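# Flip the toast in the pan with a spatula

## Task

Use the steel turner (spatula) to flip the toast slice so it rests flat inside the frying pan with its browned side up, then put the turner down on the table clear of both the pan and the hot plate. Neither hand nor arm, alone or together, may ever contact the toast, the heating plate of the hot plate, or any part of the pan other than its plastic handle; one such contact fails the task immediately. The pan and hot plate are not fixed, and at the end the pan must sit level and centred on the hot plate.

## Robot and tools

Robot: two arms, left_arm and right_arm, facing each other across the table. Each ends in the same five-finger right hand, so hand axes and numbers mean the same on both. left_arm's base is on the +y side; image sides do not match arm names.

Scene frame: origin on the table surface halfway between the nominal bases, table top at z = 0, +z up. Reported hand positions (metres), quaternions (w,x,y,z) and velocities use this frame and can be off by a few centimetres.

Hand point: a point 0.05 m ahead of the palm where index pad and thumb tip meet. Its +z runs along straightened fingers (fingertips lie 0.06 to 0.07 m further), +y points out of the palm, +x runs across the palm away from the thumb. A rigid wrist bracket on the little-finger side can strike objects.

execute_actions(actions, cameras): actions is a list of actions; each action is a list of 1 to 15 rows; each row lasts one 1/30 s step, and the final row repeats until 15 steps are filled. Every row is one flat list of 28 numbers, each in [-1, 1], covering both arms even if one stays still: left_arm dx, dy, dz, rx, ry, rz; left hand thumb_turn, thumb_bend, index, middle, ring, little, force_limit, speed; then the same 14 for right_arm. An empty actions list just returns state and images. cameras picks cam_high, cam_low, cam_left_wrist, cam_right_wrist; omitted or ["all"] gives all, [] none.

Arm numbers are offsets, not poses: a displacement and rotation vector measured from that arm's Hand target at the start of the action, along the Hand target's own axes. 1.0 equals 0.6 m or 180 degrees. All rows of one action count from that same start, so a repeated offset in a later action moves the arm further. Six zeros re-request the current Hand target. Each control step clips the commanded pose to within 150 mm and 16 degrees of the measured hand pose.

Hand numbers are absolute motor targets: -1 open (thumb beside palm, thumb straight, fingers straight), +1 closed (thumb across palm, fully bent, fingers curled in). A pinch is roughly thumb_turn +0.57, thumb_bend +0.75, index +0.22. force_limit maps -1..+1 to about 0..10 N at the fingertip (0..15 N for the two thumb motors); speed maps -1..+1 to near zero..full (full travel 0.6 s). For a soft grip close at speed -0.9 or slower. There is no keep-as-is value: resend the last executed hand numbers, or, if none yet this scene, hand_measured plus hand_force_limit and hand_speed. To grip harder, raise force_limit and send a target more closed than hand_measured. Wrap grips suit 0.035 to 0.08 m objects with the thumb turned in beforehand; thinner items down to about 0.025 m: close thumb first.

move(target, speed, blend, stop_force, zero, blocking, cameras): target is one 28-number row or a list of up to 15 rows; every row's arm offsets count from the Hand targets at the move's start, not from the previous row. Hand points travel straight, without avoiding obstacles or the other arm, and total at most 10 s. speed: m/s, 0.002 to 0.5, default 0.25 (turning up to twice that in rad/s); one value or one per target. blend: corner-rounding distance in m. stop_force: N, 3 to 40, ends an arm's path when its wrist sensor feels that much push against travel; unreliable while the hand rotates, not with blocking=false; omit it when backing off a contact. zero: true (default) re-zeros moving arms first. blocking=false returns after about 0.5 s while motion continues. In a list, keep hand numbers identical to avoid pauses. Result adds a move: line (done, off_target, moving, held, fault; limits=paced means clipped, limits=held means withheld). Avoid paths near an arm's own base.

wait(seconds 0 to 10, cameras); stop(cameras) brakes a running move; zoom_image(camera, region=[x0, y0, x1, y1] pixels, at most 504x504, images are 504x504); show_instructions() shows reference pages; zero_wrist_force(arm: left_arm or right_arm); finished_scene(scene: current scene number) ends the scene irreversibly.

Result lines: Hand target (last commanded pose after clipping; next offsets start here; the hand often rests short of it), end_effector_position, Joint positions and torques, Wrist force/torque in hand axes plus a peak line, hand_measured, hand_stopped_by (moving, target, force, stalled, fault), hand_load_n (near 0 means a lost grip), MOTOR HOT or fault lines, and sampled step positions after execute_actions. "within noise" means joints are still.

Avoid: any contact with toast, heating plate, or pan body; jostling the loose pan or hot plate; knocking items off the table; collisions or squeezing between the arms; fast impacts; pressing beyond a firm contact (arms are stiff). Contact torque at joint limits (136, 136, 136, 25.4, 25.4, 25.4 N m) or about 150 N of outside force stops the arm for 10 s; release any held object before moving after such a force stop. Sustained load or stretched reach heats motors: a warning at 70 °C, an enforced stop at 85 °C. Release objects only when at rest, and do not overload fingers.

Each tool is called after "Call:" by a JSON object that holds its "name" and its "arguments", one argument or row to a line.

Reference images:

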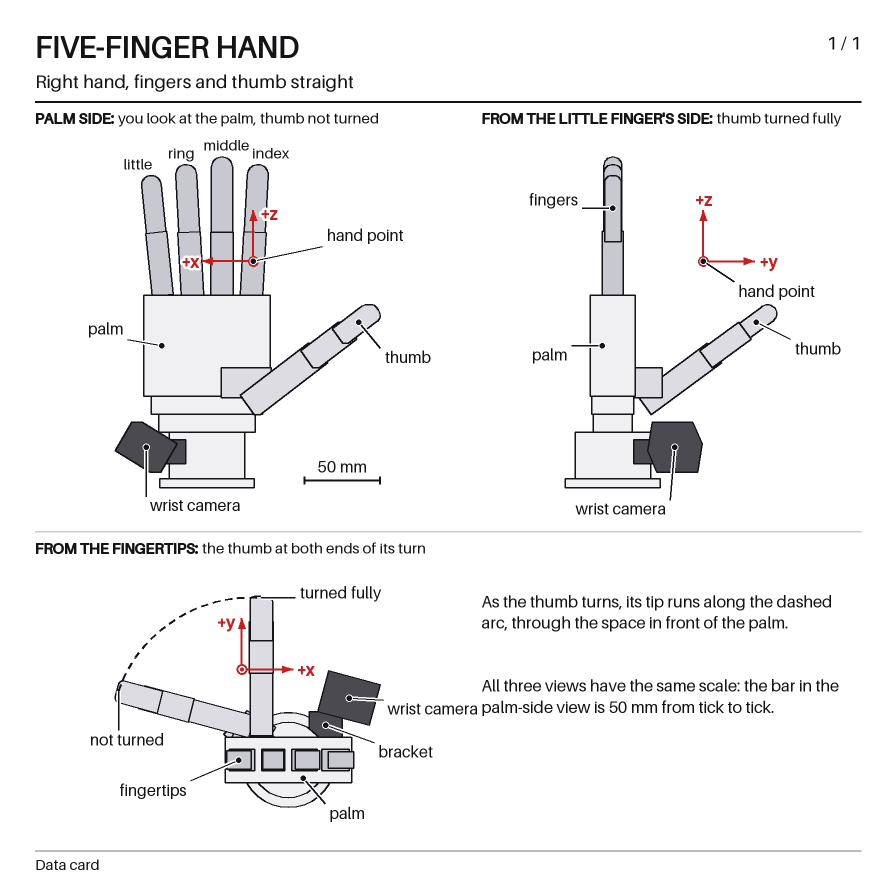

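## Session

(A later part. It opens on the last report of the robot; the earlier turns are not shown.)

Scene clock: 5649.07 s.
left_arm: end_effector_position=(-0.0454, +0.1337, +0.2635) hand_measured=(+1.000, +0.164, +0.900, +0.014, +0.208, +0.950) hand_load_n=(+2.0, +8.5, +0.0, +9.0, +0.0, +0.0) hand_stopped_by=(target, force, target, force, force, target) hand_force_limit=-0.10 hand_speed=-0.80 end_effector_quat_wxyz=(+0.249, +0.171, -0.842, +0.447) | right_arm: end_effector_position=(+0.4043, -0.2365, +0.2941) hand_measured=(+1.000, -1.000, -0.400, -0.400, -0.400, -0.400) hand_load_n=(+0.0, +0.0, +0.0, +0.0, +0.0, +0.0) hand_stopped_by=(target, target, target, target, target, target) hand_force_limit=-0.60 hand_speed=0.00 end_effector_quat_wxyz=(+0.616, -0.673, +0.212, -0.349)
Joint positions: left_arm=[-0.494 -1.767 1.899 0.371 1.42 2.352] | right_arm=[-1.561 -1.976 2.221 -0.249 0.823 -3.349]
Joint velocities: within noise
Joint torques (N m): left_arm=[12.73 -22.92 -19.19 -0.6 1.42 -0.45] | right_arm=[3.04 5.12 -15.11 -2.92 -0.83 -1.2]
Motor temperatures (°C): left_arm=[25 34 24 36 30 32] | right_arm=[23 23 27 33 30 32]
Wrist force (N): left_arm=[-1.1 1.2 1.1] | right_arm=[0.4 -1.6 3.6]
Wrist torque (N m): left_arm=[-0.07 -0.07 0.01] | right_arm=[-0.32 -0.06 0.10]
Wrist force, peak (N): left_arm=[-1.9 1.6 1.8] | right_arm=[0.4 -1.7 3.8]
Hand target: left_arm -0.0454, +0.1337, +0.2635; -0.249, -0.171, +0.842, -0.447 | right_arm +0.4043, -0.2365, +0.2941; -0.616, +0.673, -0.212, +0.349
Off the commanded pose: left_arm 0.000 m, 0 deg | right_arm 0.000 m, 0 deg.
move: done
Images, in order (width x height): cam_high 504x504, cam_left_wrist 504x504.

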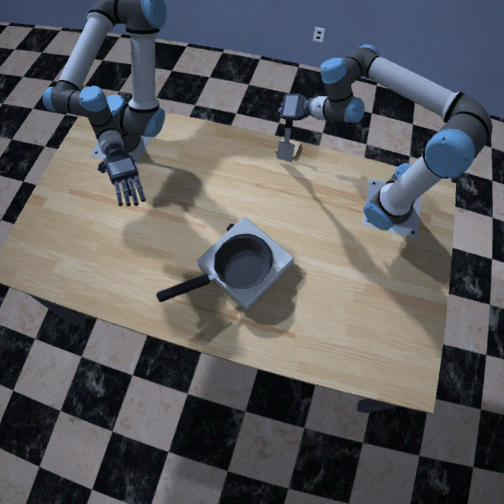

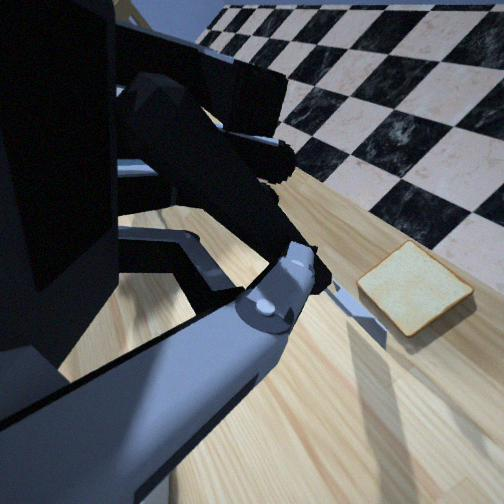

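Call:
{"name": "move", "arguments": {
  "target": [0.0982,0.0668,0.0235,0,0,0,1,0.97,0.9,0.6,0.95,0.95,-0.1,-0.8,0,0,0,0,0,0,1,-1,-0.4,-0.4,-0.4,-0.4,-0.6,0],
  "speed": 0.04,
  "cameras": ["cam_high","cam_left_wrist"]
}}

Call:
{"name": "zoom_image", "arguments": {
  "camera": "cam_high",
  "region": [255, 110, 325, 180]
}}

Call:
{"name": "zoom_image", "arguments": {
  "camera": "cam_left_wrist",
  "region": [304, 200, 504, 400]
}}

Scene clock: 5657.93 s.
left_arm: end_effector_position=(-0.1179, +0.1398, +0.2636) hand_measured=(+1.000, +0.164, +0.900, +0.014, +0.208, +0.950) hand_load_n=(+2.0, +8.5, +0.0, +9.0, +0.0, +0.0) hand_stopped_by=(target, force, target, force, force, target) hand_force_limit=-0.10 hand_speed=-0.80 end_effector_quat_wxyz=(+0.249, +0.171, -0.842, +0.447) end_effector_velocity=(+0.001, +0.000, +0.001) end_effector_angular_velocity=(-0.001, +0.000, -0.002) | right_arm: end_effector_position=(+0.4043, -0.2365, +0.2941) hand_measured=(+1.000, -1.000, -0.400, -0.400, -0.400, -0.400) hand_load_n=(+0.0, +0.0, +0.0, +0.0, +0.0, +0.0) hand_stopped_by=(target, target, target, target, target, target) hand_force_limit=-0.60 hand_speed=0.00 end_effector_quat_wxyz=(+0.616, -0.673, +0.212, -0.349)
Joint positions: left_arm=[-0.738 -1.751 1.89 0.396 1.208 2.227] | right_arm=[-1.561 -1.976 2.221 -0.249 0.823 -3.349]
Joint velocities: left_arm=[0.004 -0.001 -0.001 -0.001 0.005 0.004] | right_arm=[within noise]
Joint torques (N m): left_arm=[11.72 -19.05 -17.23 -0.81 1.66 1.68] | right_arm=[3.29 5.25 -15.31 -2.84 -0.96 -1.08]
Motor temperatures (°C): left_arm=[25 34 24 36 30 32] | right_arm=[23 23 27 33 30 32]
Wrist force (N): left_arm=[-1.1 0.9 1.4] | right_arm=[0.6 -1.5 3.5]
Wrist torque (N m): left_arm=[-0.13 -0.10 -0.01] | right_arm=[-0.31 -0.08 0.11]
Wrist force, peak (N): left_arm=[-1.3 1.8 1.1] | right_arm=[0.5 -1.6 3.9]
Hand target: left_arm -0.1178, +0.1398, +0.2637; -0.249, -0.171, +0.842, -0.447 | right_arm +0.4043, -0.2365, +0.2941; -0.616, +0.673, -0.212, +0.349
Off the commanded pose: left_arm 0.000 m, 0 deg | right_arm 0.000 m, 0 deg.
move: done
Images, in order (width x height): cam_high 504x504, cam_left_wrist 504x504.

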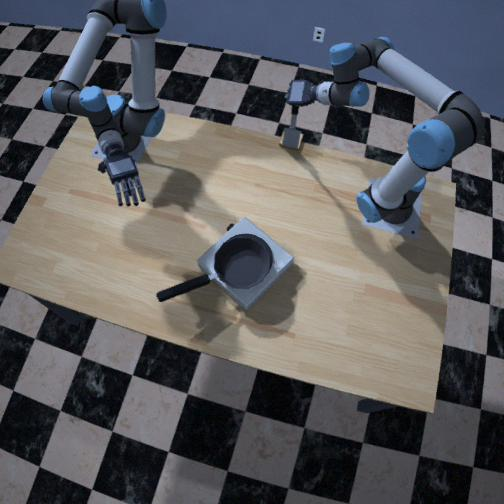

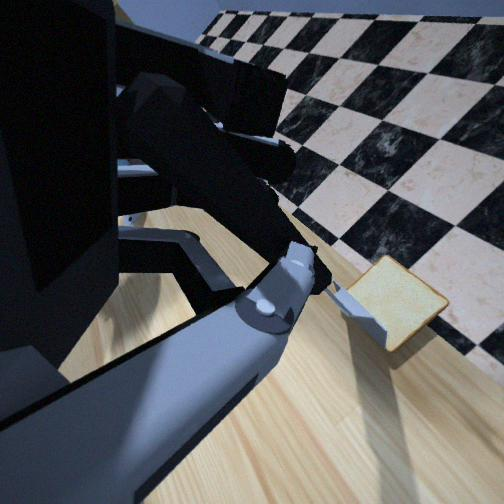

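Scaled by 7.200.

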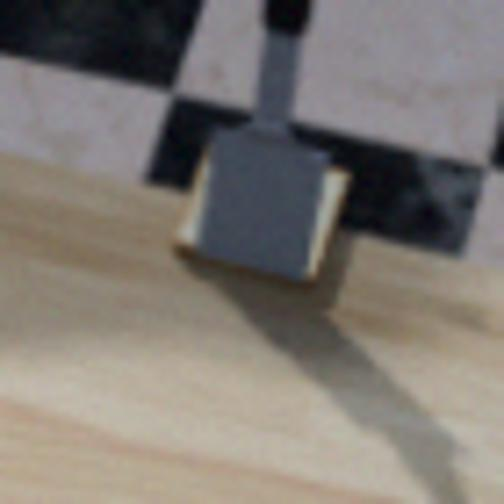

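Scaled by 2.520.

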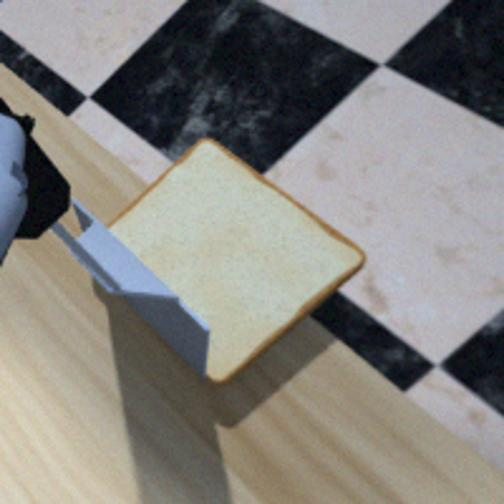

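Call:
{"name": "move", "arguments": {
  "target": [
    [0.0055,0.0034,0.0018,0,0,0,1,0.97,0.9,0.6,0.95,0.95,-0.1,-0.8,0,0,0,0,0,0,1,-1,-0.4,-0.4,-0.4,-0.4,-0.6,0],
    [0.0747,-0.1073,-0.075,0,0,0,1,0.97,0.9,0.6,0.95,0.95,-0.1,-0.8,0,0,0,0,0,0,1,-1,-0.4,-0.4,-0.4,-0.4,-0.6,0],
    [0.42,0.4263,0.2672,0.005,-0.2267,0.3404,1,0.97,0.9,0.6,0.95,0.95,-0.1,-0.8,0,0,0,0,0,0,1,-1,-0.4,-0.4,-0.4,-0.4,-0.6,0],
    [0.34,0.5203,0.334,0.005,-0.2267,0.3404,1,0.97,0.9,0.6,0.95,0.95,-0.1,-0.8,0,0,0,0,0,0,1,-1,-0.4,-0.4,-0.4,-0.4,-0.6,0]
  ],
  "speed": [0.03,0.08,0.2,0.08],
  "cameras": ["cam_high","cam_left_wrist"]
}}

Call:
{"name": "zoom_image", "arguments": {
  "camera": "cam_high",
  "region": [255, 90, 325, 160]
}}

Scene clock: 5702.93 s.
left_arm: end_effector_position=(-0.4960, +0.1281, +0.0760) hand_measured=(+1.000, +0.164, +0.900, +0.014, +0.208, +0.950) hand_load_n=(+1.5, +9.0, +0.5, +8.5, +0.0, +0.0) hand_stopped_by=(target, force, target, force, force, target) hand_force_limit=-0.10 hand_speed=-0.80 end_effector_quat_wxyz=(+0.298, +0.137, +0.837, -0.439) end_effector_velocity=(+0.000, +0.000, +0.003) end_effector_angular_velocity=(+0.000, -0.001, -0.001) | right_arm: end_effector_position=(+0.4043, -0.2365, +0.2941) hand_measured=(+1.000, -1.000, -0.400, -0.400, -0.400, -0.400) hand_load_n=(+0.0, +0.0, +0.0, -0.5, +0.0, +0.0) hand_stopped_by=(target, target, target, target, target, target) hand_force_limit=-0.60 hand_speed=0.00 end_effector_quat_wxyz=(+0.616, -0.673, +0.212, -0.349)
Joint positions: left_arm=[-1.344 -0.025 0.035 1.937 0.489 1.909] | right_arm=[-1.561 -1.976 2.221 -0.249 0.823 -3.349]
Joint velocities: left_arm=[-0.001 -0.002 -0.001 0.005 0 0] | right_arm=[within noise]
Joint torques (N m): left_arm=[13.08 -68.93 -15.94 4.52 -3.42 1.74] | right_arm=[2.63 5.45 -15.01 -2.95 -0.99 -1.1]
Motor temperatures (°C): left_arm=[25 34 24 36 30 32] | right_arm=[23 23 27 33 30 32]
Wrist force (N): left_arm=[0.8 0.8 0.5] | right_arm=[0.4 -1.6 3.4]
Wrist torque (N m): left_arm=[-0.16 0.20 -0.26] | right_arm=[-0.31 -0.04 0.10]
Wrist force, peak (N): left_arm=[-1.9 2.2 1.6] | right_arm=[0.6 -1.7 3.8]
Hand target: left_arm -0.4972, +0.1274, +0.0761; +0.305, +0.133, +0.839, -0.432 | right_arm +0.4043, -0.2365, +0.2941; -0.616, +0.673, -0.212, +0.349
Off the commanded pose: left_arm 0.001 m, 1 deg | right_arm 0.000 m, 0 deg.
elbow stopped short (left arm): the move would have taken joint 3 (elbow) straighter than the controller allows.
move: done
Images, in order (width x height): cam_high 504x504, cam_left_wrist 504x504.

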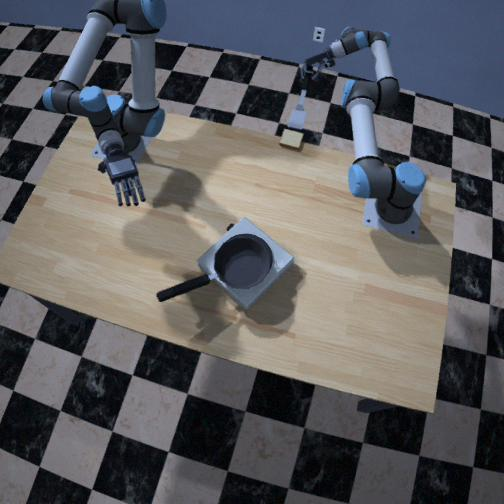

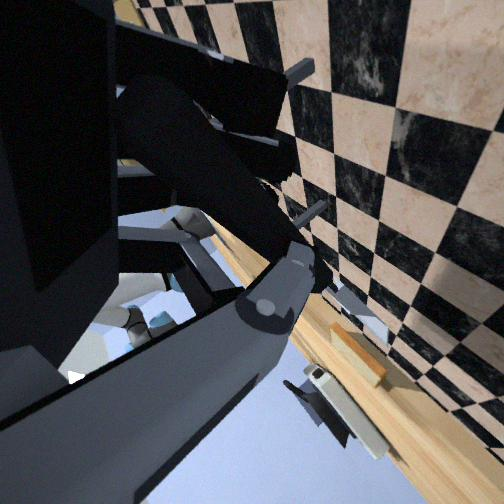

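Scaled by 7.200.

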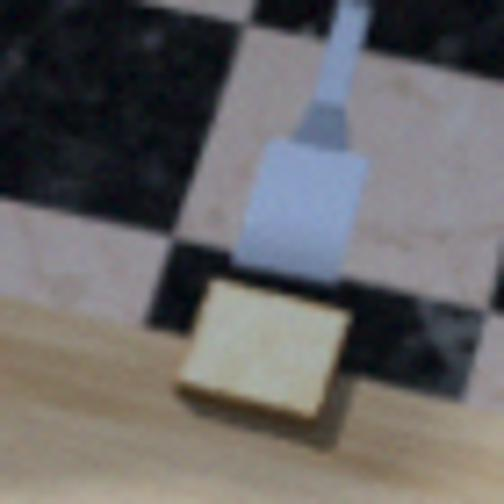

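Call:
{"name": "move", "arguments": {
  "target": [-0.0814,0.0507,0.0415,0,0,0,1,0.97,0.9,0.6,0.95,0.95,-0.1,-0.8,0,0,0,0,0,0,1,-1,-0.4,-0.4,-0.4,-0.4,-0.6,0],
  "speed": 0.025,
  "stop_force": 3,
  "cameras": ["cam_high"]
}}

Call:
{"name": "zoom_image", "arguments": {
  "camera": "cam_high",
  "region": [255, 90, 325, 160]
}}

Scene clock: 5715.77 s.
left_arm: end_effector_position=(-0.4345, +0.1274, +0.0762) hand_measured=(+1.000, +0.164, +0.900, +0.014, +0.208, +0.950) hand_load_n=(+2.0, +9.5, +0.5, +8.5, +0.0, +0.0) hand_stopped_by=(target, force, target, force, force, target) hand_force_limit=-0.10 hand_speed=-0.80 end_effector_quat_wxyz=(+0.305, +0.133, +0.839, -0.432) | right_arm: end_effector_position=(+0.4043, -0.2365, +0.2941) hand_measured=(+1.000, -1.000, -0.400, -0.400, -0.400, -0.400) hand_load_n=(+0.5, +0.0, +0.0, +0.0, +0.5, +0.0) hand_stopped_by=(target, target, target, target, target, target) hand_force_limit=-0.60 hand_speed=0.00 end_effector_quat_wxyz=(+0.616, -0.673, +0.212, -0.349)
Joint positions: left_arm=[-1.317 -0.349 0.708 1.578 0.492 1.933] | right_arm=[-1.561 -1.976 2.221 -0.249 0.823 -3.349]
Joint velocities: within noise
Joint torques (N m): left_arm=[-14.18 -46.47 -12.41 4.68 -3.23 -1.5] | right_arm=[2.82 4.97 -15.29 -2.73 -1.02 -1.13]
Motor temperatures (°C): left_arm=[25 34 24 36 30 32] | right_arm=[23 23 27 33 30 32]
Wrist force (N): left_arm=[0.8 1.1 0.5] | right_arm=[0.4 -1.4 3.5]
Wrist torque (N m): left_arm=[-0.12 0.23 -0.24] | right_arm=[-0.28 -0.05 0.11]
Wrist force, peak (N): left_arm=[0.6 1.4 0.7] | right_arm=[0.4 -1.7 3.9]
Hand target: left_arm -0.4345, +0.1274, +0.0762; +0.305, +0.133, +0.839, -0.432 | right_arm +0.4043, -0.2365, +0.2941; -0.616, +0.673, -0.212, +0.349
Off the commanded pose: left_arm 0.000 m, 0 deg | right_arm 0.000 m, 0 deg.
move: done
Images, in order (width x height): cam_high 504x504.

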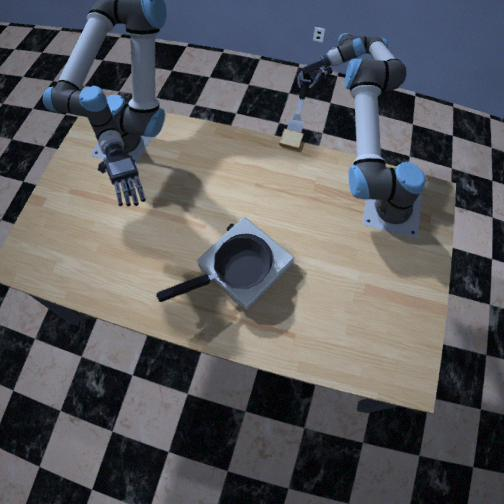

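Scaled by 7.200.

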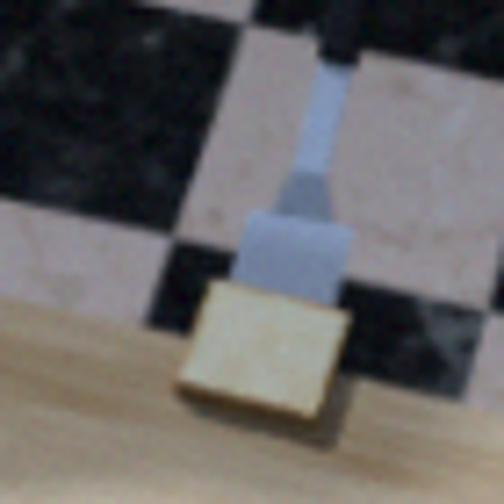

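Call:
{"name": "move", "arguments": {
  "target": [-0.0067,-0.0138,-0.0098,0.0005,-0.0066,0.009,1,0.97,0.9,0.6,0.95,0.95,-0.1,-0.8,0,0,0,0,0,0,1,-1,-0.4,-0.4,-0.4,-0.4,-0.6,0],
  "speed": 0.02,
  "cameras": ["cam_high","cam_left_wrist"]
}}

Call:
{"name": "zoom_image", "arguments": {
  "camera": "cam_high",
  "region": [255, 90, 325, 160]
}}

Call:
{"name": "zoom_image", "arguments": {
  "camera": "cam_left_wrist",
  "region": [274, 200, 474, 400]
}}

Scene clock: 5740.87 s.
left_arm: end_effector_position=(-0.4377, +0.1274, +0.0866) hand_measured=(+1.000, +0.164, +0.900, +0.014, +0.208, +0.950) hand_load_n=(+2.0, +9.5, +0.0, +8.5, +0.0, +0.0) hand_stopped_by=(target, force, target, force, force, target) hand_force_limit=-0.10 hand_speed=-0.80 end_effector_quat_wxyz=(+0.320, +0.140, +0.833, -0.429) end_effector_velocity=(+0.000, +0.000, -0.002) end_effector_angular_velocity=(+0.000, +0.001, +0.000) | right_arm: end_effector_position=(+0.4043, -0.2365, +0.2941) hand_measured=(+1.000, -1.000, -0.400, -0.400, -0.400, -0.400) hand_load_n=(+0.0, +0.0, +0.0, +0.0, +0.0, +0.0) hand_stopped_by=(target, target, target, target, target, target) hand_force_limit=-0.60 hand_speed=0.00 end_effector_quat_wxyz=(+0.616, -0.673, +0.212, -0.349)
Joint positions: left_arm=[-1.32 -0.332 0.67 1.645 0.485 1.919] | right_arm=[-1.561 -1.976 2.221 -0.249 0.823 -3.349]
Joint velocities: left_arm=[0 0 0.004 -0.006 0 0] | right_arm=[within noise]
Joint torques (N m): left_arm=[-9.65 -62.32 -10.79 1.23 -1.97 0.29] | right_arm=[2.86 4.96 -15.71 -2.8 -1.16 -1.08]
Motor temperatures (°C): left_arm=[25 34 24 36 30 32] | right_arm=[23 23 27 33 30 32]
Wrist force (N): left_arm=[0.6 0.9 0.6] | right_arm=[0.6 -1.7 3.2]
Wrist torque (N m): left_arm=[-0.13 0.27 -0.29] | right_arm=[-0.30 -0.07 0.11]
Wrist force, peak (N): left_arm=[1.0 1.6 0.7] | right_arm=[0.6 -1.8 3.8]
Hand target: left_arm -0.4377, +0.1274, +0.0866; +0.320, +0.140, +0.833, -0.429 | right_arm +0.4043, -0.2365, +0.2941; -0.616, +0.673, -0.212, +0.349
Off the commanded pose: left_arm 0.000 m, 0 deg | right_arm 0.000 m, 0 deg.
move: done
Images, in order (width x height): cam_high 504x504, cam_left_wrist 504x504.

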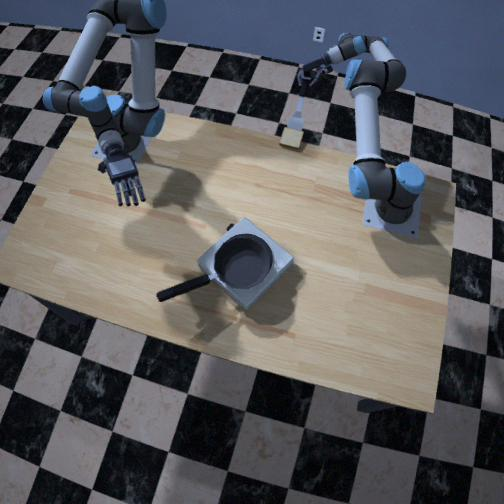

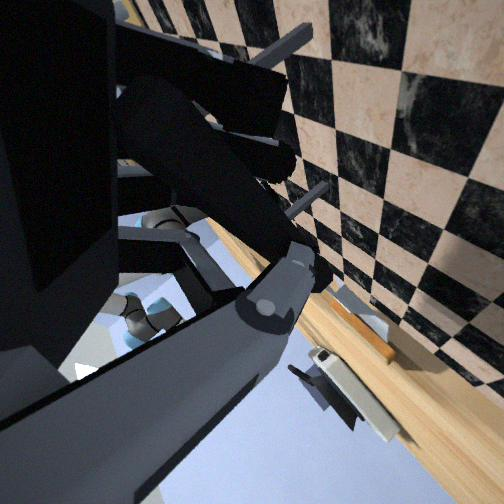

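Scaled by 7.200.

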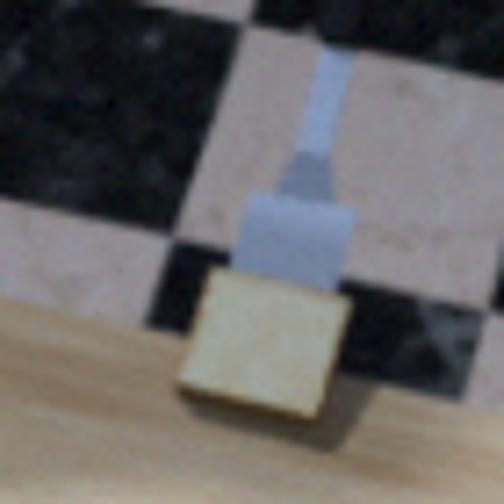

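Scaled by 2.520.

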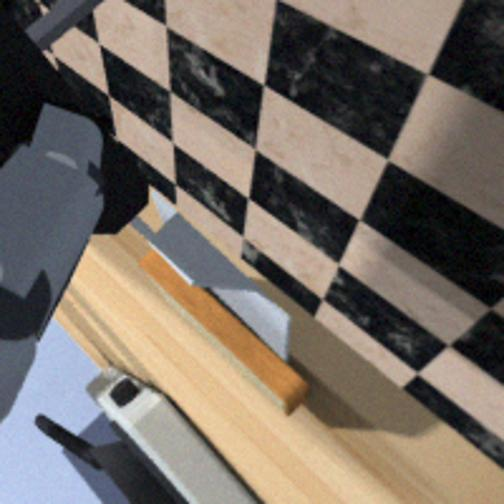

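Call:
{"name": "move", "arguments": {
  "target": [0.0033,0.0031,0.0021,0,0,0,1,0.97,0.9,0.6,0.95,0.95,-0.1,-0.8,0,0,0,0,0,0,1,-1,-0.4,-0.4,-0.4,-0.4,-0.6,0],
  "speed": 0.01,
  "cameras": []
}}

Call:
{"name": "execute_actions", "arguments": {
  "actions": [
    [[-0.0101,0.0068,0.0055,0,0,0,1,0.97,0.9,0.6,0.95,0.95,-0.1,-0.8,0,0,0,0,0,0,1,-1,-0.4,-0.4,-0.4,-0.4,-0.6,0],[-0.0312,0.0209,0.017,0,0,0,1,0.97,0.9,0.6,0.95,0.95,-0.1,-0.8,0,0,0,0,0,0,1,-1,-0.4,-0.4,-0.4,-0.4,-0.6,0],[-0.0523,0.035,0.0285,0,0,0,1,0.97,0.9,0.6,0.95,0.95,-0.1,-0.8,0,0,0,0,0,0,1,-1,-0.4,-0.4,-0.4,-0.4,-0.6,0],[-0.0734,0.0492,0.04,0,0,0,1,0.97,0.9,0.6,0.95,0.95,-0.1,-0.8,0,0,0,0,0,0,1,-1,-0.4,-0.4,-0.4,-0.4,-0.6,0],[-0.0945,0.0633,0.0515,0,0,0,1,0.97,0.9,0.6,0.95,0.95,-0.1,-0.8,0,0,0,0,0,0,1,-1,-0.4,-0.4,-0.4,-0.4,-0.6,0],[-0.1155,0.0774,0.063,0,0,0,1,0.97,0.9,0.6,0.95,0.95,-0.1,-0.8,0,0,0,0,0,0,1,-1,-0.4,-0.4,-0.4,-0.4,-0.6,0],[-0.1366,0.0916,0.0745,0,0,0,1,0.97,0.9,0.6,0.95,0.95,-0.1,-0.8,0,0,0,0,0,0,1,-1,-0.4,-0.4,-0.4,-0.4,-0.6,0],[-0.1577,0.1057,0.086,0,0,0,1,0.97,0.9,0.6,0.95,0.95,-0.1,-0.8,0,0,0,0,0,0,1,-1,-0.4,-0.4,-0.4,-0.4,-0.6,0],[-0.1788,0.1198,0.0975,0,0,0,1,0.97,0.9,0.6,0.95,0.95,-0.1,-0.8,0,0,0,0,0,0,1,-1,-0.4,-0.4,-0.4,-0.4,-0.6,0],[-0.1981,0.1328,0.1081,0,0,0,1,0.97,0.9,0.6,0.95,0.95,-0.1,-0.8,0,0,0,0,0,0,1,-1,-0.4,-0.4,-0.4,-0.4,-0.6,0],[-0.2158,0.1446,0.1177,0,0,0,1,0.97,0.9,0.6,0.95,0.95,-0.1,-0.8,0,0,0,0,0,0,1,-1,-0.4,-0.4,-0.4,-0.4,-0.6,0],[-0.2318,0.1554,0.1265,0,0,0,1,0.97,0.9,0.6,0.95,0.95,-0.1,-0.8,0,0,0,0,0,0,1,-1,-0.4,-0.4,-0.4,-0.4,-0.6,0],[-0.2461,0.1649,0.1342,0,0,0,1,0.97,0.9,0.6,0.95,0.95,-0.1,-0.8,0,0,0,0,0,0,1,-1,-0.4,-0.4,-0.4,-0.4,-0.6,0],[-0.2587,0.1734,0.1411,0,0,0,1,0.97,0.9,0.6,0.95,0.95,-0.1,-0.8,0,0,0,0,0,0,1,-1,-0.4,-0.4,-0.4,-0.4,-0.6,0],[-0.2697,0.1807,0.1471,0,0,0,1,0.97,0.9,0.6,0.95,0.95,-0.1,-0.8,0,0,0,0,0,0,1,-1,-0.4,-0.4,-0.4,-0.4,-0.6,0]],
    [[-0.0092,0.0062,0.005,0,0,0,1,0.97,0.9,0.6,0.95,0.95,-0.1,-0.8,0,0,0,0,0,0,1,-1,-0.4,-0.4,-0.4,-0.4,-0.6,0],[-0.0168,0.0113,0.0092,0,0,0,1,0.97,0.9,0.6,0.95,0.95,-0.1,-0.8,0,0,0,0,0,0,1,-1,-0.4,-0.4,-0.4,-0.4,-0.6,0],[-0.0186,0.0167,0.0133,0.0002,-0.0033,0.0045,1,0.97,0.9,0.6,0.95,0.95,-0.1,-0.8,0,0,0,0,0,0,1,-1,-0.4,-0.4,-0.4,-0.4,-0.6,0],[-0.0185,0.0209,0.0163,0.0005,-0.0066,0.009,1,0.97,0.9,0.6,0.95,0.95,-0.1,-0.8,0,0,0,0,0,0,1,-1,-0.4,-0.4,-0.4,-0.4,-0.6,0],[-0.017,0.0241,0.0186,0.0007,-0.0099,0.0134,1,0.97,0.9,0.6,0.95,0.95,-0.1,-0.8,0,0,0,0,0,0,1,-1,-0.4,-0.4,-0.4,-0.4,-0.6,0],[-0.0135,0.0261,0.0199,0.001,-0.0132,0.0179,1,0.97,0.9,0.6,0.95,0.95,-0.1,-0.8,0,0,0,0,0,0,1,-1,-0.4,-0.4,-0.4,-0.4,-0.6,0],[-0.0094,0.0276,0.0208,0.0012,-0.0165,0.0224,1,0.97,0.9,0.6,0.95,0.95,-0.1,-0.8,0,0,0,0,0,0,1,-1,-0.4,-0.4,-0.4,-0.4,-0.6,0]]
  ],
  "cameras": ["cam_high","cam_left_wrist"]
}}

Scene clock: 5767.27 s.
left_arm: end_effector_position=(-0.4377, +0.1274, +0.0835) hand_measured=(+1.000, +0.164, +0.900, +0.014, +0.208, +0.950) hand_load_n=(+1.5, +9.5, +0.0, +8.5, +0.0, +0.0) hand_stopped_by=(target, force, target, force, force, target) hand_force_limit=-0.10 hand_speed=-0.80 end_effector_quat_wxyz=(+0.320, +0.140, +0.833, -0.429) | right_arm: end_effector_position=(+0.4043, -0.2365, +0.2941) hand_measured=(+1.000, -1.000, -0.400, -0.400, -0.400, -0.400) hand_load_n=(+0.0, +0.0, +0.0, +0.0, +0.0, +0.0) hand_stopped_by=(target, target, target, target, target, target) hand_force_limit=-0.60 hand_speed=0.00 end_effector_quat_wxyz=(+0.616, -0.673, +0.212, -0.349)
Joint positions: left_arm=[-1.32 -0.328 0.67 1.641 0.485 1.919] | right_arm=[-1.561 -1.976 2.221 -0.249 0.823 -3.349]
Joint velocities: within noise
Joint torques (N m): left_arm=[8.47 -53.33 -13.4 1.95 0.08 0.33] | right_arm=[2.56 5.13 -15.27 -2.83 -1.24 -1.08]
Motor temperatures (°C): left_arm=[25 34 24 36 30 32] | right_arm=[23 23 27 33 30 32]
Wrist force (N): left_arm=[0.5 0.9 0.6] | right_arm=[0.5 -1.6 3.8]
Wrist torque (N m): left_arm=[-0.12 0.26 -0.28] | right_arm=[-0.32 -0.07 0.11]
Wrist force, peak (N): left_arm=[1.1 1.8 0.4] | right_arm=[0.5 -2.0 3.7]
Hand target: left_arm -0.4377, +0.1274, +0.0836; +0.320, +0.140, +0.833, -0.429 | right_arm +0.4043, -0.2365, +0.2941; -0.616, +0.673, -0.212, +0.349
Off the commanded pose: left_arm 0.000 m, 0 deg | right_arm 0.000 m, 0 deg.
move: done
No camera images: "cameras" was empty.

Scene clock: 5768.47 s.
left_arm: end_effector_position=(-0.2061, +0.1272, +0.0717) hand_measured=(+1.000, +0.164, +0.900, +0.014, +0.208, +0.950) hand_load_n=(+2.5, +10.5, +0.0, +8.5, +0.0, +0.0) hand_stopped_by=(target, force, target, force, force, target) hand_force_limit=-0.10 hand_speed=-0.80 end_effector_quat_wxyz=(+0.356, +0.159, +0.818, -0.423) | right_arm: end_effector_position=(+0.4043, -0.2365, +0.2941) hand_measured=(+1.000, -1.000, -0.400, -0.400, -0.400, -0.400) hand_load_n=(+0.0, +0.0, +0.0, +0.0, +0.0, +0.0) hand_stopped_by=(target, target, target, target, target, target) hand_force_limit=-0.60 hand_speed=0.00 end_effector_quat_wxyz=(+0.616, -0.673, +0.212, -0.349)
Joint positions: left_arm=[-1.198 -0.725 1.555 1.016 0.417 2.162] | right_arm=[-1.561 -1.976 2.221 -0.249 0.823 -3.349]
Joint velocities: within noise
Joint torques (N m): left_arm=[12.73 -32.84 -13.34 4.4 -3.43 0.42] | right_arm=[2.84 5.43 -15.35 -2.83 -1.24 -1.09]
Motor temperatures (°C): left_arm=[25 34 24 36 30 32] | right_arm=[23 23 27 33 30 32]
Wrist force (N): left_arm=[1.0 0.9 0.5] | right_arm=[0.4 -1.8 3.3]
Wrist torque (N m): left_arm=[-0.16 0.25 -0.29] | right_arm=[-0.32 -0.03 0.09]
Wrist force, peak (N): left_arm=[4.8 -1.9 -3.2] | right_arm=[0.5 -1.8 3.6]
Hand target: left_arm -0.2061, +0.1271, +0.0717; +0.356, +0.159, +0.818, -0.423 | right_arm +0.4043, -0.2365, +0.2941; -0.616, +0.673, -0.212, +0.349
Off the commanded pose: left_arm 0.000 m, 0 deg | right_arm 0.000 m, 0 deg.
Step readings (end_effector_position of left_arm | right_arm):
0: (-0.4377, +0.1274, +0.0835) | (+0.4043, -0.2365, +0.2941)
1: (-0.4376, +0.1274, +0.0835) | (+0.4043, -0.2365, +0.2941)
2: (-0.4348, +0.1274, +0.0834) | (+0.4043, -0.2365, +0.2941)
4: (-0.4150, +0.1264, +0.0831) | (+0.4043, -0.2365, +0.2941)
8: (-0.3413, +0.1254, +0.0824) | (+0.4043, -0.2365, +0.2941)
15: (-0.2389, +0.1272, +0.0832) | (+0.4043, -0.2365, +0.2941)
16: (-0.2296, +0.1272, +0.0833) | (+0.4043, -0.2365, +0.2941)
17: (-0.2216, +0.1272, +0.0834) | (+0.4043, -0.2365, +0.2941)
19: (-0.2094, +0.1272, +0.0831) | (+0.4043, -0.2365, +0.2941)
23: (-0.2037, +0.1271, +0.0742) | (+0.4043, -0.2365, +0.2941)
30: (-0.2063, +0.1271, +0.0718) | (+0.4043, -0.2365, +0.2941)
Images, in order (width x height): cam_high 504x504, cam_left_wrist 504x504.

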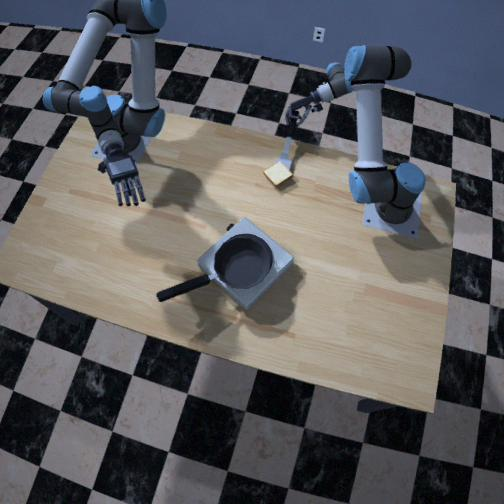

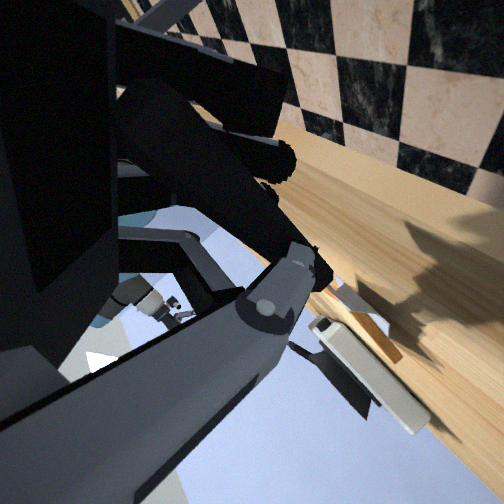

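Call:
{"name": "zoom_image", "arguments": {
  "camera": "cam_high",
  "region": [230, 110, 340, 220]
}}

Call:
{"name": "zoom_image", "arguments": {
  "camera": "cam_left_wrist",
  "region": [0, 0, 504, 504]
}}

Scaled by 4.582.

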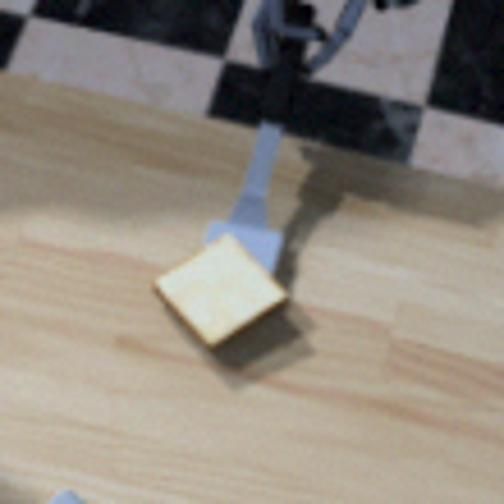

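Scaled by 1.000.

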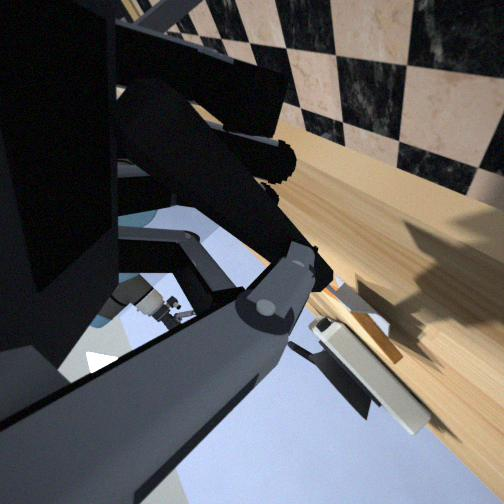

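Call:
{"name": "wait", "arguments": {
  "seconds": 0.1
}}

Call:
{"name": "zoom_image", "arguments": {
  "camera": "cam_low",
  "region": [180, 140, 380, 340]
}}

Scene clock: 5835.70 s.
left_arm: end_effector_position=(-0.2061, +0.1271, +0.0717) hand_measured=(+1.000, +0.164, +0.900, +0.014, +0.208, +0.950) hand_load_n=(+2.0, +10.5, +0.0, +8.5, +0.0, +0.0) hand_stopped_by=(target, force, target, force, force, target) hand_force_limit=-0.10 hand_speed=-0.80 end_effector_quat_wxyz=(+0.356, +0.159, +0.818, -0.423) | right_arm: end_effector_position=(+0.4043, -0.2365, +0.2941) hand_measured=(+1.000, -1.000, -0.400, -0.400, -0.400, -0.400) hand_load_n=(+0.0, +0.0, +0.0, +0.0, +0.0, +0.0) hand_stopped_by=(target, target, target, target, target, target) hand_force_limit=-0.60 hand_speed=0.00 end_effector_quat_wxyz=(+0.616, -0.673, +0.212, -0.349)
Joint positions: left_arm=[-1.198 -0.725 1.555 1.016 0.417 2.162] | right_arm=[-1.561 -1.976 2.221 -0.249 0.823 -3.349]
Joint velocities: within noise
Joint torques (N m): left_arm=[10.52 -35.77 -10.52 1.8 -3.05 -0.99] | right_arm=[2.62 5.1 -15.34 -2.77 -1.23 -1.05]
Motor temperatures (°C): left_arm=[25 34 24 36 30 32] | right_arm=[23 23 27 33 30 32]
Wrist force (N): left_arm=[1.0 0.6 0.0] | right_arm=[0.5 -1.8 3.3]
Wrist torque (N m): left_arm=[-0.17 0.26 -0.31] | right_arm=[-0.32 -0.05 0.10]
Wrist force, peak (N): left_arm=[1.3 1.3 0.4] | right_arm=[0.7 -1.8 3.9]
Hand target: left_arm -0.2061, +0.1271, +0.0717; +0.356, +0.159, +0.818, -0.423 | right_arm +0.4043, -0.2365, +0.2941; -0.616, +0.673, -0.212, +0.349
Off the commanded pose: left_arm 0.000 m, 0 deg | right_arm 0.000 m, 0 deg.
wait: 0.10 s; at rest from the start

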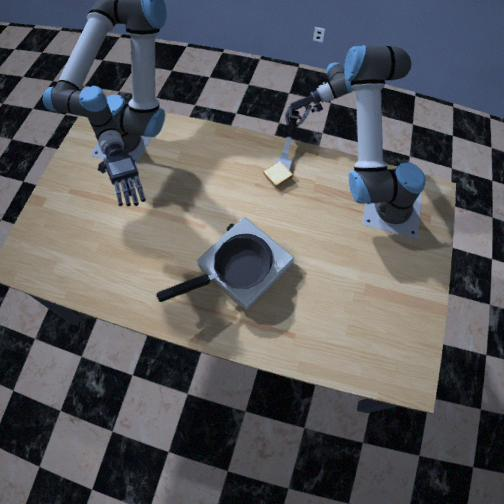

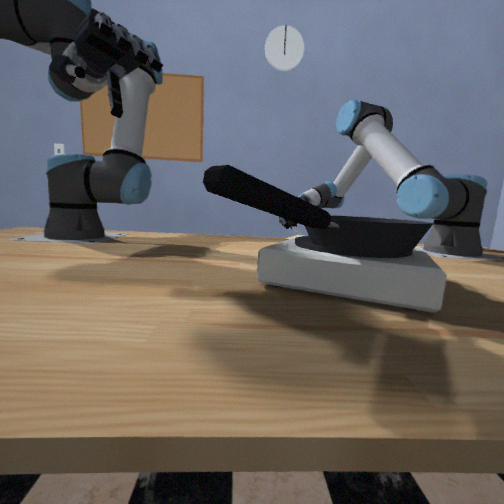

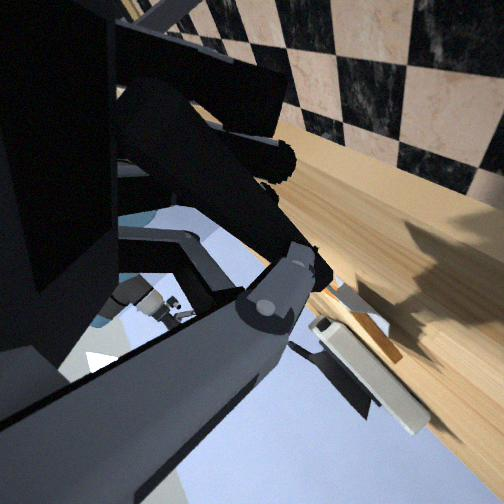

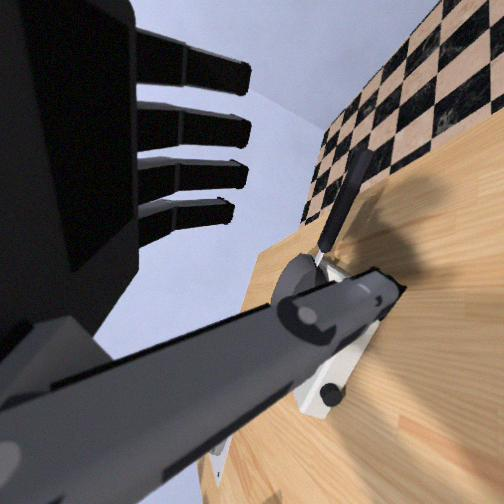

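Scaled by 2.520.

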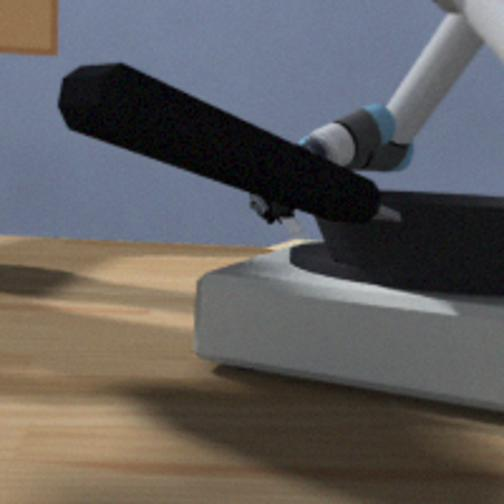

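Call:
{"name": "zoom_image", "arguments": {
  "camera": "cam_left_wrist",
  "region": [260, 220, 460, 440]
}}

Call:
{"name": "zoom_image", "arguments": {
  "camera": "cam_high",
  "region": [255, 135, 315, 195]
}}

Scaled by 2.291.

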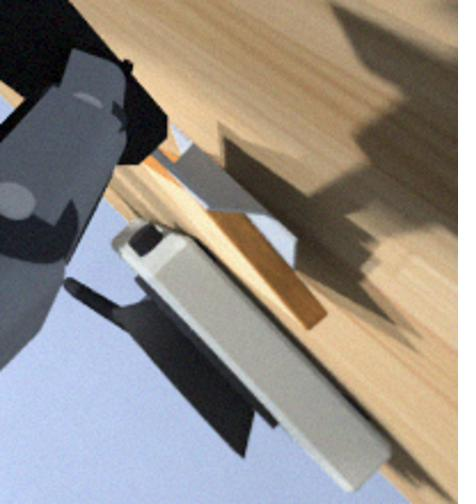

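Scaled by 8.400.

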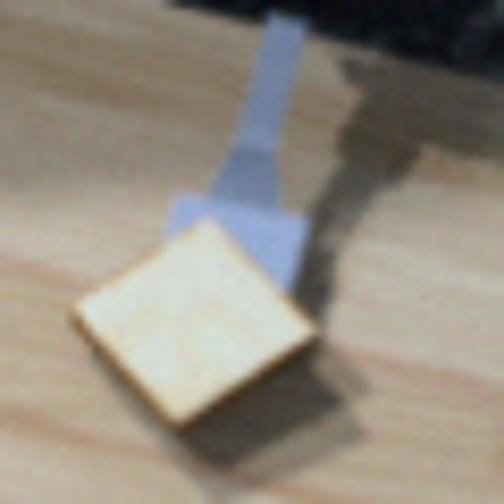

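Call:
{"name": "move", "arguments": {
  "target": [-0.0239,-0.0193,-0.01295,0,0,0,1,0.97,0.9,0.6,0.95,0.95,-0.1,-0.8,0,0,0,0,0,0,1,-1,-0.4,-0.4,-0.4,-0.4,-0.6,0],
  "speed": 0.03,
  "cameras": ["cam_high","cam_left_wrist"]
}}

Call:
{"name": "zoom_image", "arguments": {
  "camera": "cam_high",
  "region": [255, 135, 315, 195]
}}

Call:
{"name": "zoom_image", "arguments": {
  "camera": "cam_left_wrist",
  "region": [260, 220, 460, 440]
}}

Scene clock: 5872.73 s.
left_arm: end_effector_position=(-0.2060, +0.1271, +0.0919) hand_measured=(+1.000, +0.164, +0.900, +0.014, +0.208, +0.950) hand_load_n=(+2.0, +10.0, +0.5, +8.5, +0.0, +0.0) hand_stopped_by=(target, force, target, force, force, target) hand_force_limit=-0.10 hand_speed=-0.80 end_effector_quat_wxyz=(+0.356, +0.159, +0.818, -0.423) | right_arm: end_effector_position=(+0.4043, -0.2365, +0.2941) hand_measured=(+1.000, -1.000, -0.400, -0.400, -0.400, -0.400) hand_load_n=(+0.0, +0.0, +0.0, +0.0, +0.0, +0.0) hand_stopped_by=(target, target, target, target, target, target) hand_force_limit=-0.60 hand_speed=0.00 end_effector_quat_wxyz=(+0.616, -0.673, +0.212, -0.349)
Joint positions: left_arm=[-1.198 -0.759 1.555 1.051 0.417 2.162] | right_arm=[-1.561 -1.976 2.221 -0.249 0.823 -3.349]
Joint velocities: within noise
Joint torques (N m): left_arm=[12.86 -33.31 -19.09 0.86 -2.11 0.78] | right_arm=[2.2 5.03 -15.84 -2.73 -1.61 -1.03]
Motor temperatures (°C): left_arm=[25 34 24 36 30 32] | right_arm=[23 23 27 33 30 32]
Wrist force (N): left_arm=[0.9 0.8 0.3] | right_arm=[0.8 -1.7 3.6]
Wrist torque (N m): left_arm=[-0.16 0.27 -0.29] | right_arm=[-0.32 -0.11 0.12]
Wrist force, peak (N): left_arm=[1.4 1.3 0.9] | right_arm=[0.5 -1.9 3.9]
Hand target: left_arm -0.2061, +0.1271, +0.0917; +0.356, +0.159, +0.818, -0.423 | right_arm +0.4043, -0.2365, +0.2941; -0.616, +0.673, -0.212, +0.349
Off the commanded pose: left_arm 0.000 m, 0 deg | right_arm 0.000 m, 0 deg.
move: done
Images, in order (width x height): cam_high 504x504, cam_left_wrist 504x504.

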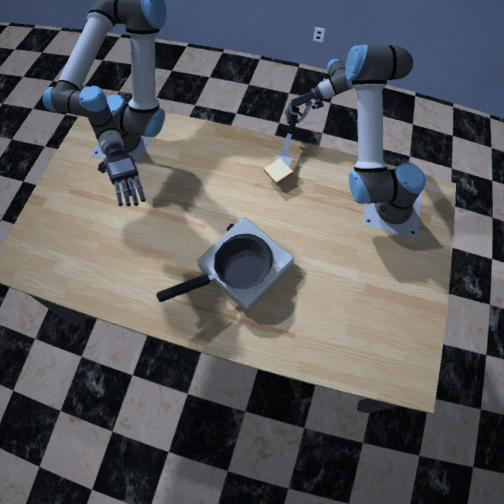

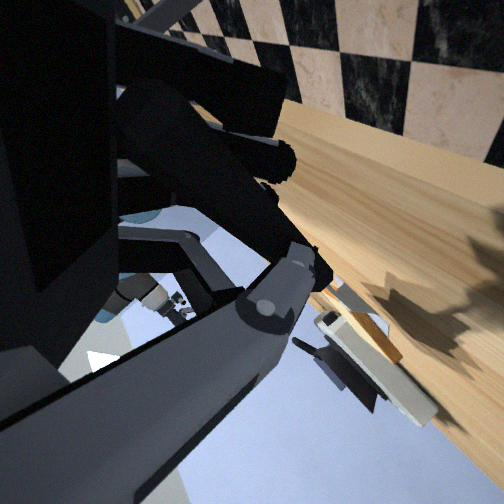

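Scaled by 8.400.

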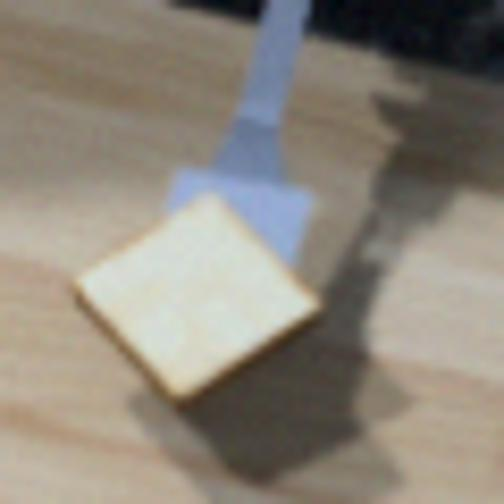

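Scaled by 2.291.

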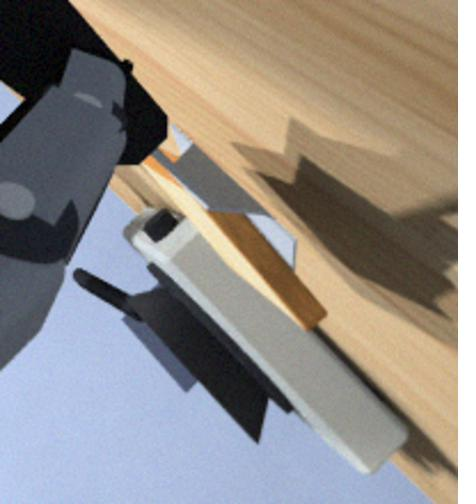

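Call:
{"name": "move", "arguments": {
  "target": [
    [-0.0236,-0.0014,0.0001,-0.0016,0.0231,-0.0314,1,0.97,0.9,0.6,0.95,0.95,-0.1,-0.8,0,0,0,0,0,0,1,-1,-0.4,-0.4,-0.4,-0.4,-0.6,0],
    [-0.1034,-0.0206,-0.0098,-0.0044,0.0626,-0.0851,1,0.97,0.9,0.6,0.95,0.95,-0.1,-0.8,0,0,0,0,0,0,1,-1,-0.4,-0.4,-0.4,-0.4,-0.6,0],
    [-0.1943,-0.0305,-0.0125,-0.0072,0.1022,-0.1389,1,0.97,0.9,0.6,0.95,0.95,-0.1,-0.8,0,0,0,0,0,0,1,-1,-0.4,-0.4,-0.4,-0.4,-0.6,0],
    [-0.2852,-0.0251,-0.0039,-0.01,0.1418,-0.1926,1,0.97,0.9,0.6,0.95,0.95,-0.1,-0.8,0,0,0,0,0,0,1,-1,-0.4,-0.4,-0.4,-0.4,-0.6,0],
    [-0.3722,-0.0045,0.0157,-0.0128,0.1813,-0.2464,1,0.97,0.9,0.6,0.95,0.95,-0.1,-0.8,0,0,0,0,0,0,1,-1,-0.4,-0.4,-0.4,-0.4,-0.6,0],
    [-0.4503,0.0313,0.0459,-0.0156,0.2209,-0.3001,1,0.97,0.9,0.6,0.95,0.95,-0.1,-0.8,0,0,0,0,0,0,1,-1,-0.4,-0.4,-0.4,-0.4,-0.6,0],
    [-0.5171,0.08,0.0851,-0.0184,0.2604,-0.3539,1,0.97,0.9,0.6,0.95,0.95,-0.1,-0.8,0,0,0,0,0,0,1,-1,-0.4,-0.4,-0.4,-0.4,-0.6,0],
    [-0.571,0.1383,0.1307,-0.0212,0.3,-0.4076,1,0.97,0.9,0.6,0.95,0.95,-0.1,-0.8,0,0,0,0,0,0,1,-1,-0.4,-0.4,-0.4,-0.4,-0.6,0],
    [-0.5978,0.1818,0.164,-0.023,0.3264,-0.4435,1,0.97,0.9,0.6,0.95,0.95,-0.1,-0.8,0,0,0,0,0,0,1,-1,-0.4,-0.4,-0.4,-0.4,-0.6,0]
  ],
  "speed": 0.2,
  "blend": 0.015
}}

Call:
{"name": "zoom_image", "arguments": {
  "camera": "cam_high",
  "region": [235, 130, 335, 230]
}}

Scene clock: 6006.37 s.
left_arm: end_effector_position=(+0.1489, +0.1271, +0.2473) hand_measured=(+1.000, +0.164, +0.900, +0.014, +0.208, +0.950) hand_load_n=(+2.5, +8.0, +0.0, +8.5, +0.0, +0.0) hand_stopped_by=(target, force, target, force, force, target) hand_force_limit=-0.10 hand_speed=-0.80 end_effector_quat_wxyz=(+0.392, +0.219, -0.802, +0.394) | right_arm: end_effector_position=(+0.4043, -0.2365, +0.2941) hand_measured=(+1.000, -1.000, -0.400, -0.400, -0.400, -0.400) hand_load_n=(+0.0, +0.0, +0.0, +0.0, +0.0, +0.0) hand_stopped_by=(target, target, target, target, target, target) hand_force_limit=-0.60 hand_speed=0.00 end_effector_quat_wxyz=(+0.616, -0.673, +0.212, -0.349)
Joint positions: left_arm=[0.343 -1.442 1.713 0.3 2.36 2.52] | right_arm=[-1.561 -1.976 2.221 -0.249 0.823 -3.349]
Joint velocities: within noise
Joint torques (N m): left_arm=[11.11 -16.22 -15.39 0.48 3.2 0.12] | right_arm=[2.47 5.11 -15.83 -2.81 -1.52 -0.96]
Motor temperatures (°C): left_arm=[25 34 24 36 30 32] | right_arm=[23 23 27 33 30 32]
Wrist force (N): left_arm=[-1.8 0.7 0.8] | right_arm=[0.3 -1.6 3.6]
Wrist torque (N m): left_arm=[-0.06 -0.11 0.09] | right_arm=[-0.31 -0.02 0.09]
Wrist force, peak (N): left_arm=[-3.2 0.3 0.4] | right_arm=[0.6 -1.7 3.9]
Hand target: left_arm +0.1490, +0.1271, +0.2473; -0.393, -0.219, +0.801, -0.394 | right_arm +0.4043, -0.2365, +0.2941; -0.616, +0.673, -0.212, +0.349
Off the commanded pose: left_arm 0.000 m, 0 deg | right_arm 0.000 m, 0 deg.
move: done; blend cut to 0 m at target 1

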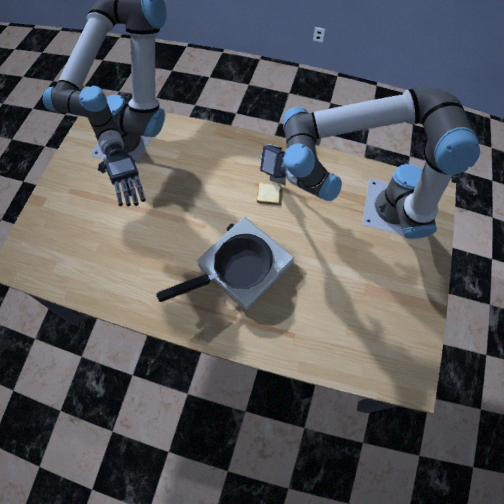

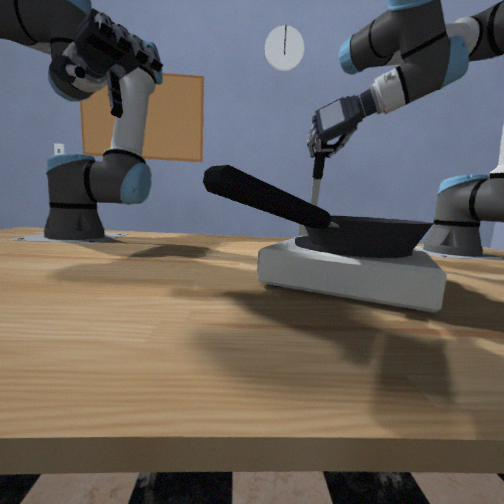

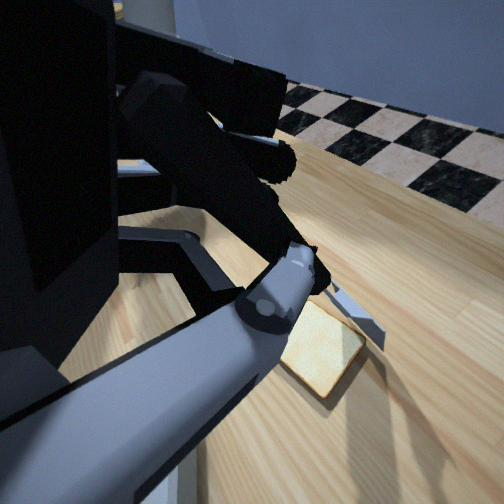

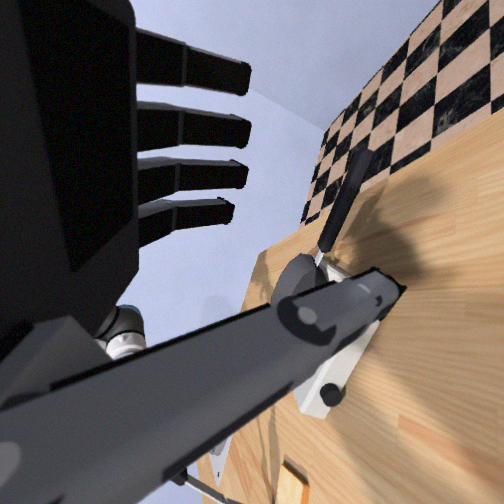

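Scaled by 5.040.

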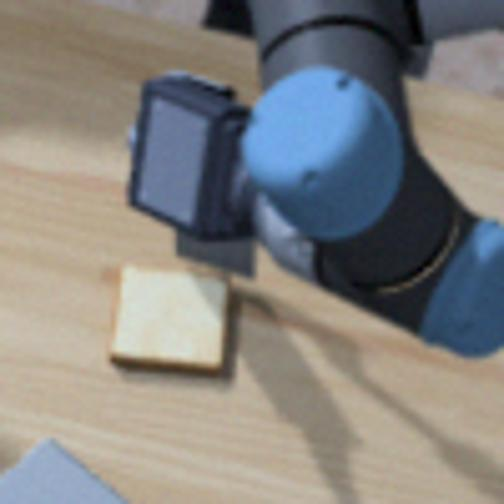

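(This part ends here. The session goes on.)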